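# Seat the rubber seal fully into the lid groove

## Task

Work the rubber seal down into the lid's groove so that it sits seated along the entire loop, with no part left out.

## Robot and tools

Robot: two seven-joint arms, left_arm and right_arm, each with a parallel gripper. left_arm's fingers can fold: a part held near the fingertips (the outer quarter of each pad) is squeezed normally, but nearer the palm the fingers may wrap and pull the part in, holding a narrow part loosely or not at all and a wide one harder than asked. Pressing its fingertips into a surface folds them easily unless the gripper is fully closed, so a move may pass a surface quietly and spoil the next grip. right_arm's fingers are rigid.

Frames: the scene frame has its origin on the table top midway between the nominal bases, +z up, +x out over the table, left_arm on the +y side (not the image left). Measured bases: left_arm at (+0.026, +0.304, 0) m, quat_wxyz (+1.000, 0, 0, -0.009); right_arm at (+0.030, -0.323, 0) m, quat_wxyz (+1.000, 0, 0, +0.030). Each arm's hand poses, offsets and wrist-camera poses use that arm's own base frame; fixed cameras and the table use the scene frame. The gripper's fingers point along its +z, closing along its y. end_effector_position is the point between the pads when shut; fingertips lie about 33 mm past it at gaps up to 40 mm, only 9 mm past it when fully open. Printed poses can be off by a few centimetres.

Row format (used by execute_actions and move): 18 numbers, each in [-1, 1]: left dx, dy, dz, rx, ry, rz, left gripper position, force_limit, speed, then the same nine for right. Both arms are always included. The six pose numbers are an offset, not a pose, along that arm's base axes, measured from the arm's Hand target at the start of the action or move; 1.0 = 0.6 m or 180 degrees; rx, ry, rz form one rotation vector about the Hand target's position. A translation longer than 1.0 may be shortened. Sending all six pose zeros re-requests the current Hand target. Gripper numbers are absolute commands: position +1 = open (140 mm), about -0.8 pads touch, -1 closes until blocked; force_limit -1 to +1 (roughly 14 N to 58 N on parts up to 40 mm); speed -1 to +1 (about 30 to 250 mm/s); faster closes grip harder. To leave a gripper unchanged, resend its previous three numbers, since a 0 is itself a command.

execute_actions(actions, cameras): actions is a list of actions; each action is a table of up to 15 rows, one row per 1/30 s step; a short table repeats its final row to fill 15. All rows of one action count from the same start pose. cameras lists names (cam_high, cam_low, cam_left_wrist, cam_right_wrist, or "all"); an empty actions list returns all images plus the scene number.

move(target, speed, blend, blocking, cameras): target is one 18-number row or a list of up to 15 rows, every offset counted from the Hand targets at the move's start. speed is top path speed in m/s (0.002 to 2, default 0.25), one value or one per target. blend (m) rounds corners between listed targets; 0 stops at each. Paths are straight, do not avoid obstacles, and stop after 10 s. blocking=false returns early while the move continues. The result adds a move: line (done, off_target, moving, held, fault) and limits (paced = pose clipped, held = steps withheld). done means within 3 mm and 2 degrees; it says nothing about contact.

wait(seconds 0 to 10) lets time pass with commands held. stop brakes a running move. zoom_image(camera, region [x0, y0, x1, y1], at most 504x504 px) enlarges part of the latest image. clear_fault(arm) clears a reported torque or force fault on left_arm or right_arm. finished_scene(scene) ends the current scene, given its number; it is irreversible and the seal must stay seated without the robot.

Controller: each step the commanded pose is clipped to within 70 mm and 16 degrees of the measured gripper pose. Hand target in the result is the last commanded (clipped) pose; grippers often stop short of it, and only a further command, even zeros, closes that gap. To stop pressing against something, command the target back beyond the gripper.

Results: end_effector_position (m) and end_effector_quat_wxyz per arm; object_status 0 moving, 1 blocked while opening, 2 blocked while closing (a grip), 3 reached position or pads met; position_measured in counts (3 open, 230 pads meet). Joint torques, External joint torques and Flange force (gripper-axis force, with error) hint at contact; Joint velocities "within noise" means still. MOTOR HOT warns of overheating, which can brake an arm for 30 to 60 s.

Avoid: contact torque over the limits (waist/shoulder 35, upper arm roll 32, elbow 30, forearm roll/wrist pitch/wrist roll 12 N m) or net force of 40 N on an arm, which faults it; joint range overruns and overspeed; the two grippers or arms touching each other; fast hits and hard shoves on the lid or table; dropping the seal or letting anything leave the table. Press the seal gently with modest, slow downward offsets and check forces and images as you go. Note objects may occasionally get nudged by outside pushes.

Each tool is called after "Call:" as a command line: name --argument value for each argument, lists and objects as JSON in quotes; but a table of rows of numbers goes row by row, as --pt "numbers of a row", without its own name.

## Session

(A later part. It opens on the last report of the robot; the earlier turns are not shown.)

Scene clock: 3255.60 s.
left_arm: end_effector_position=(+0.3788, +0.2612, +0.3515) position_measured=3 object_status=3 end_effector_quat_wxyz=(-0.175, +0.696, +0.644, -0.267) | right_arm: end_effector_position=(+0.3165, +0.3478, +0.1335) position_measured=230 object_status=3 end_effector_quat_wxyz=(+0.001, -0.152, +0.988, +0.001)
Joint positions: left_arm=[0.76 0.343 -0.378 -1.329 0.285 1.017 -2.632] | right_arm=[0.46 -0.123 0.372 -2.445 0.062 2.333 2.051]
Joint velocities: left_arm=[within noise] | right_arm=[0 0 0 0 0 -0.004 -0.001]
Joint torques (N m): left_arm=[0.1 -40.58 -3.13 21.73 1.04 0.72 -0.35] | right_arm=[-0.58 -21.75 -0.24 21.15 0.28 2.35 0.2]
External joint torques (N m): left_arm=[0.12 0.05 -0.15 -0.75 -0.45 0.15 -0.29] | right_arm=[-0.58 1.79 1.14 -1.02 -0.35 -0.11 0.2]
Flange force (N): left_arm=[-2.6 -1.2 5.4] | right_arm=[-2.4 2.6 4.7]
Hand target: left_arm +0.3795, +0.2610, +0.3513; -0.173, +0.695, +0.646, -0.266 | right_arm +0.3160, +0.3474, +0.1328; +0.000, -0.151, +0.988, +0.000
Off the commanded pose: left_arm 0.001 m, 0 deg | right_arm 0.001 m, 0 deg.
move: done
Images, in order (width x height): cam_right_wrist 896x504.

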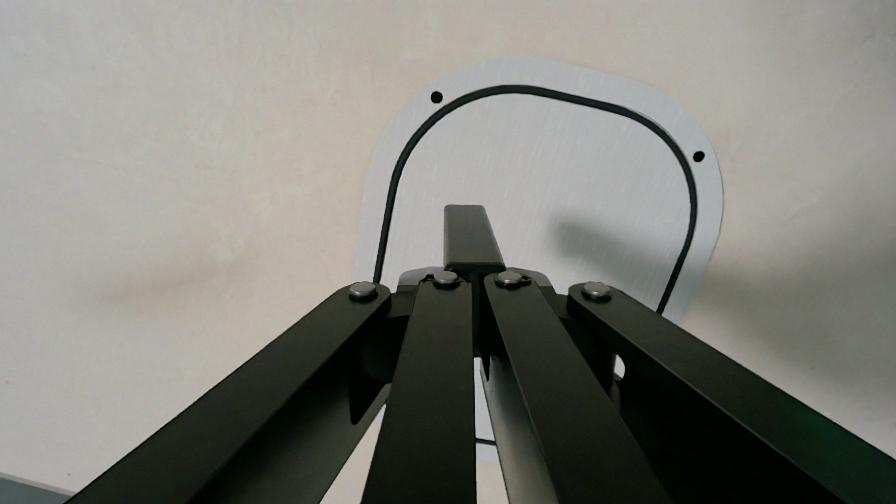

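Call:
move --pt "0 0 0 0 0 0 1 1 1 -0.0557 0.1488 -0.0855 0 0 0 -1 -0.5 -1" --pt "0 0 0 0 0 0 1 1 1 -0.0557 0.1488 -0.1413 0 0 0 -1 -0.5 -1" --pt "0 0 0 0 0 0 1 1 1 -0.0798 0.1462 -0.1413 0 0 0 -1 -0.5 -1" --pt "0 0 0 0 0 0 1 1 1 -0.0698 0.1693 -0.1413 0 0 0 -1 -0.5 -1" --pt "0 0 0 0 0 0 1 1 1 -0.0543 0.1903 -0.1413 0 0 0 -1 -0.5 -1" --pt "0 0 0 0 0 0 1 1 1 -0.0557 0.1488 -0.1413 0 0 0 -1 -0.5 -1" --pt "0 0 0 0 0 0 1 1 1 -0.0557 0.1488 -0.0855 0 0 0 -1 -0.5 -1" --pt "0 0 0 0 0 0 1 1 1 0 0 0 0 0 0 -1 -0.5 -1" --blend '[0.003,0,0.001,0.002,0.001,0.002,0.01,0]' --speed '[0.2,0.06,0.06,0.06,0.06,0.06,0.15,0.2]' --cameras '["cam_right_wrist"]'

Call:
zoom_image --camera "cam_right_wrist" --region '[590, 80, 730, 200]'

Scene clock: 3334.53 s.
left_arm: end_effector_position=(+0.3788, +0.2612, +0.3515) position_measured=3 object_status=3 end_effector_quat_wxyz=(-0.175, +0.696, +0.644, -0.267) | right_arm: end_effector_position=(+0.3169, +0.3478, +0.1325) position_measured=230 object_status=3 end_effector_quat_wxyz=(+0.001, -0.149, +0.989, +0.000)
Joint positions: left_arm=[0.76 0.343 -0.378 -1.329 0.285 1.017 -2.632] | right_arm=[0.503 -0.116 0.329 -2.442 0.049 2.332 2.067]
Joint velocities: left_arm=[within noise] | right_arm=[0 0 0.001 0.001 0.001 -0.001 -0.005]
Joint torques (N m): left_arm=[0.16 -40.59 -3.17 21.73 1.05 0.73 -0.35] | right_arm=[-0.16 -23.46 -0.92 20.47 0.82 2.32 -0.15]
External joint torques (N m): left_arm=[0.32 0.08 -0.08 -0.71 -0.43 0.17 -0.29] | right_arm=[-0.15 0.7 0.26 -1.68 0.19 -0.14 -0.15]
Flange force (N): left_arm=[-2.3 -1.3 5.4] | right_arm=[3.0 -1.9 2.5]
Hand target: left_arm +0.3795, +0.2610, +0.3513; -0.173, +0.695, +0.646, -0.266 | right_arm +0.3160, +0.3474, +0.1328; +0.000, -0.151, +0.988, +0.000
Off the commanded pose: left_arm 0.001 m, 0 deg | right_arm 0.001 m, 0 deg.
move: done
Images, in order (width x height): cam_right_wrist 896x504.

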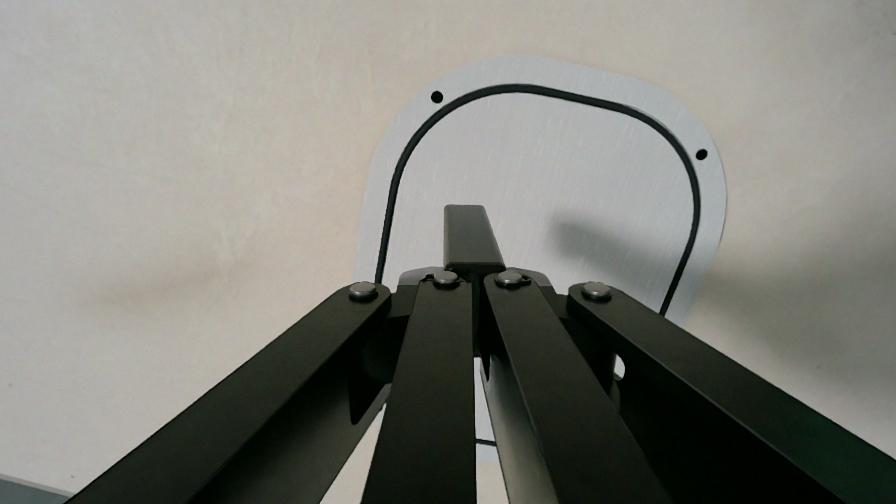

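Scaled by 3.600.

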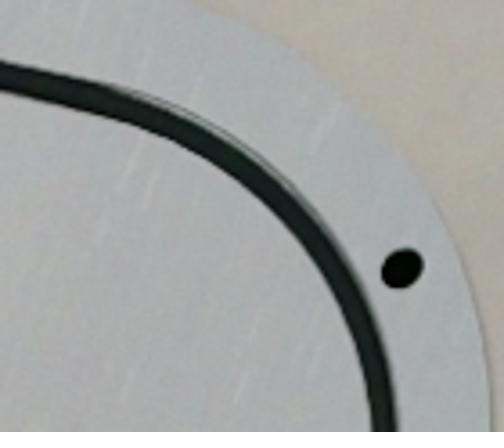

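Call:
finished_scene --scene 2

The scene is finished: the task was done.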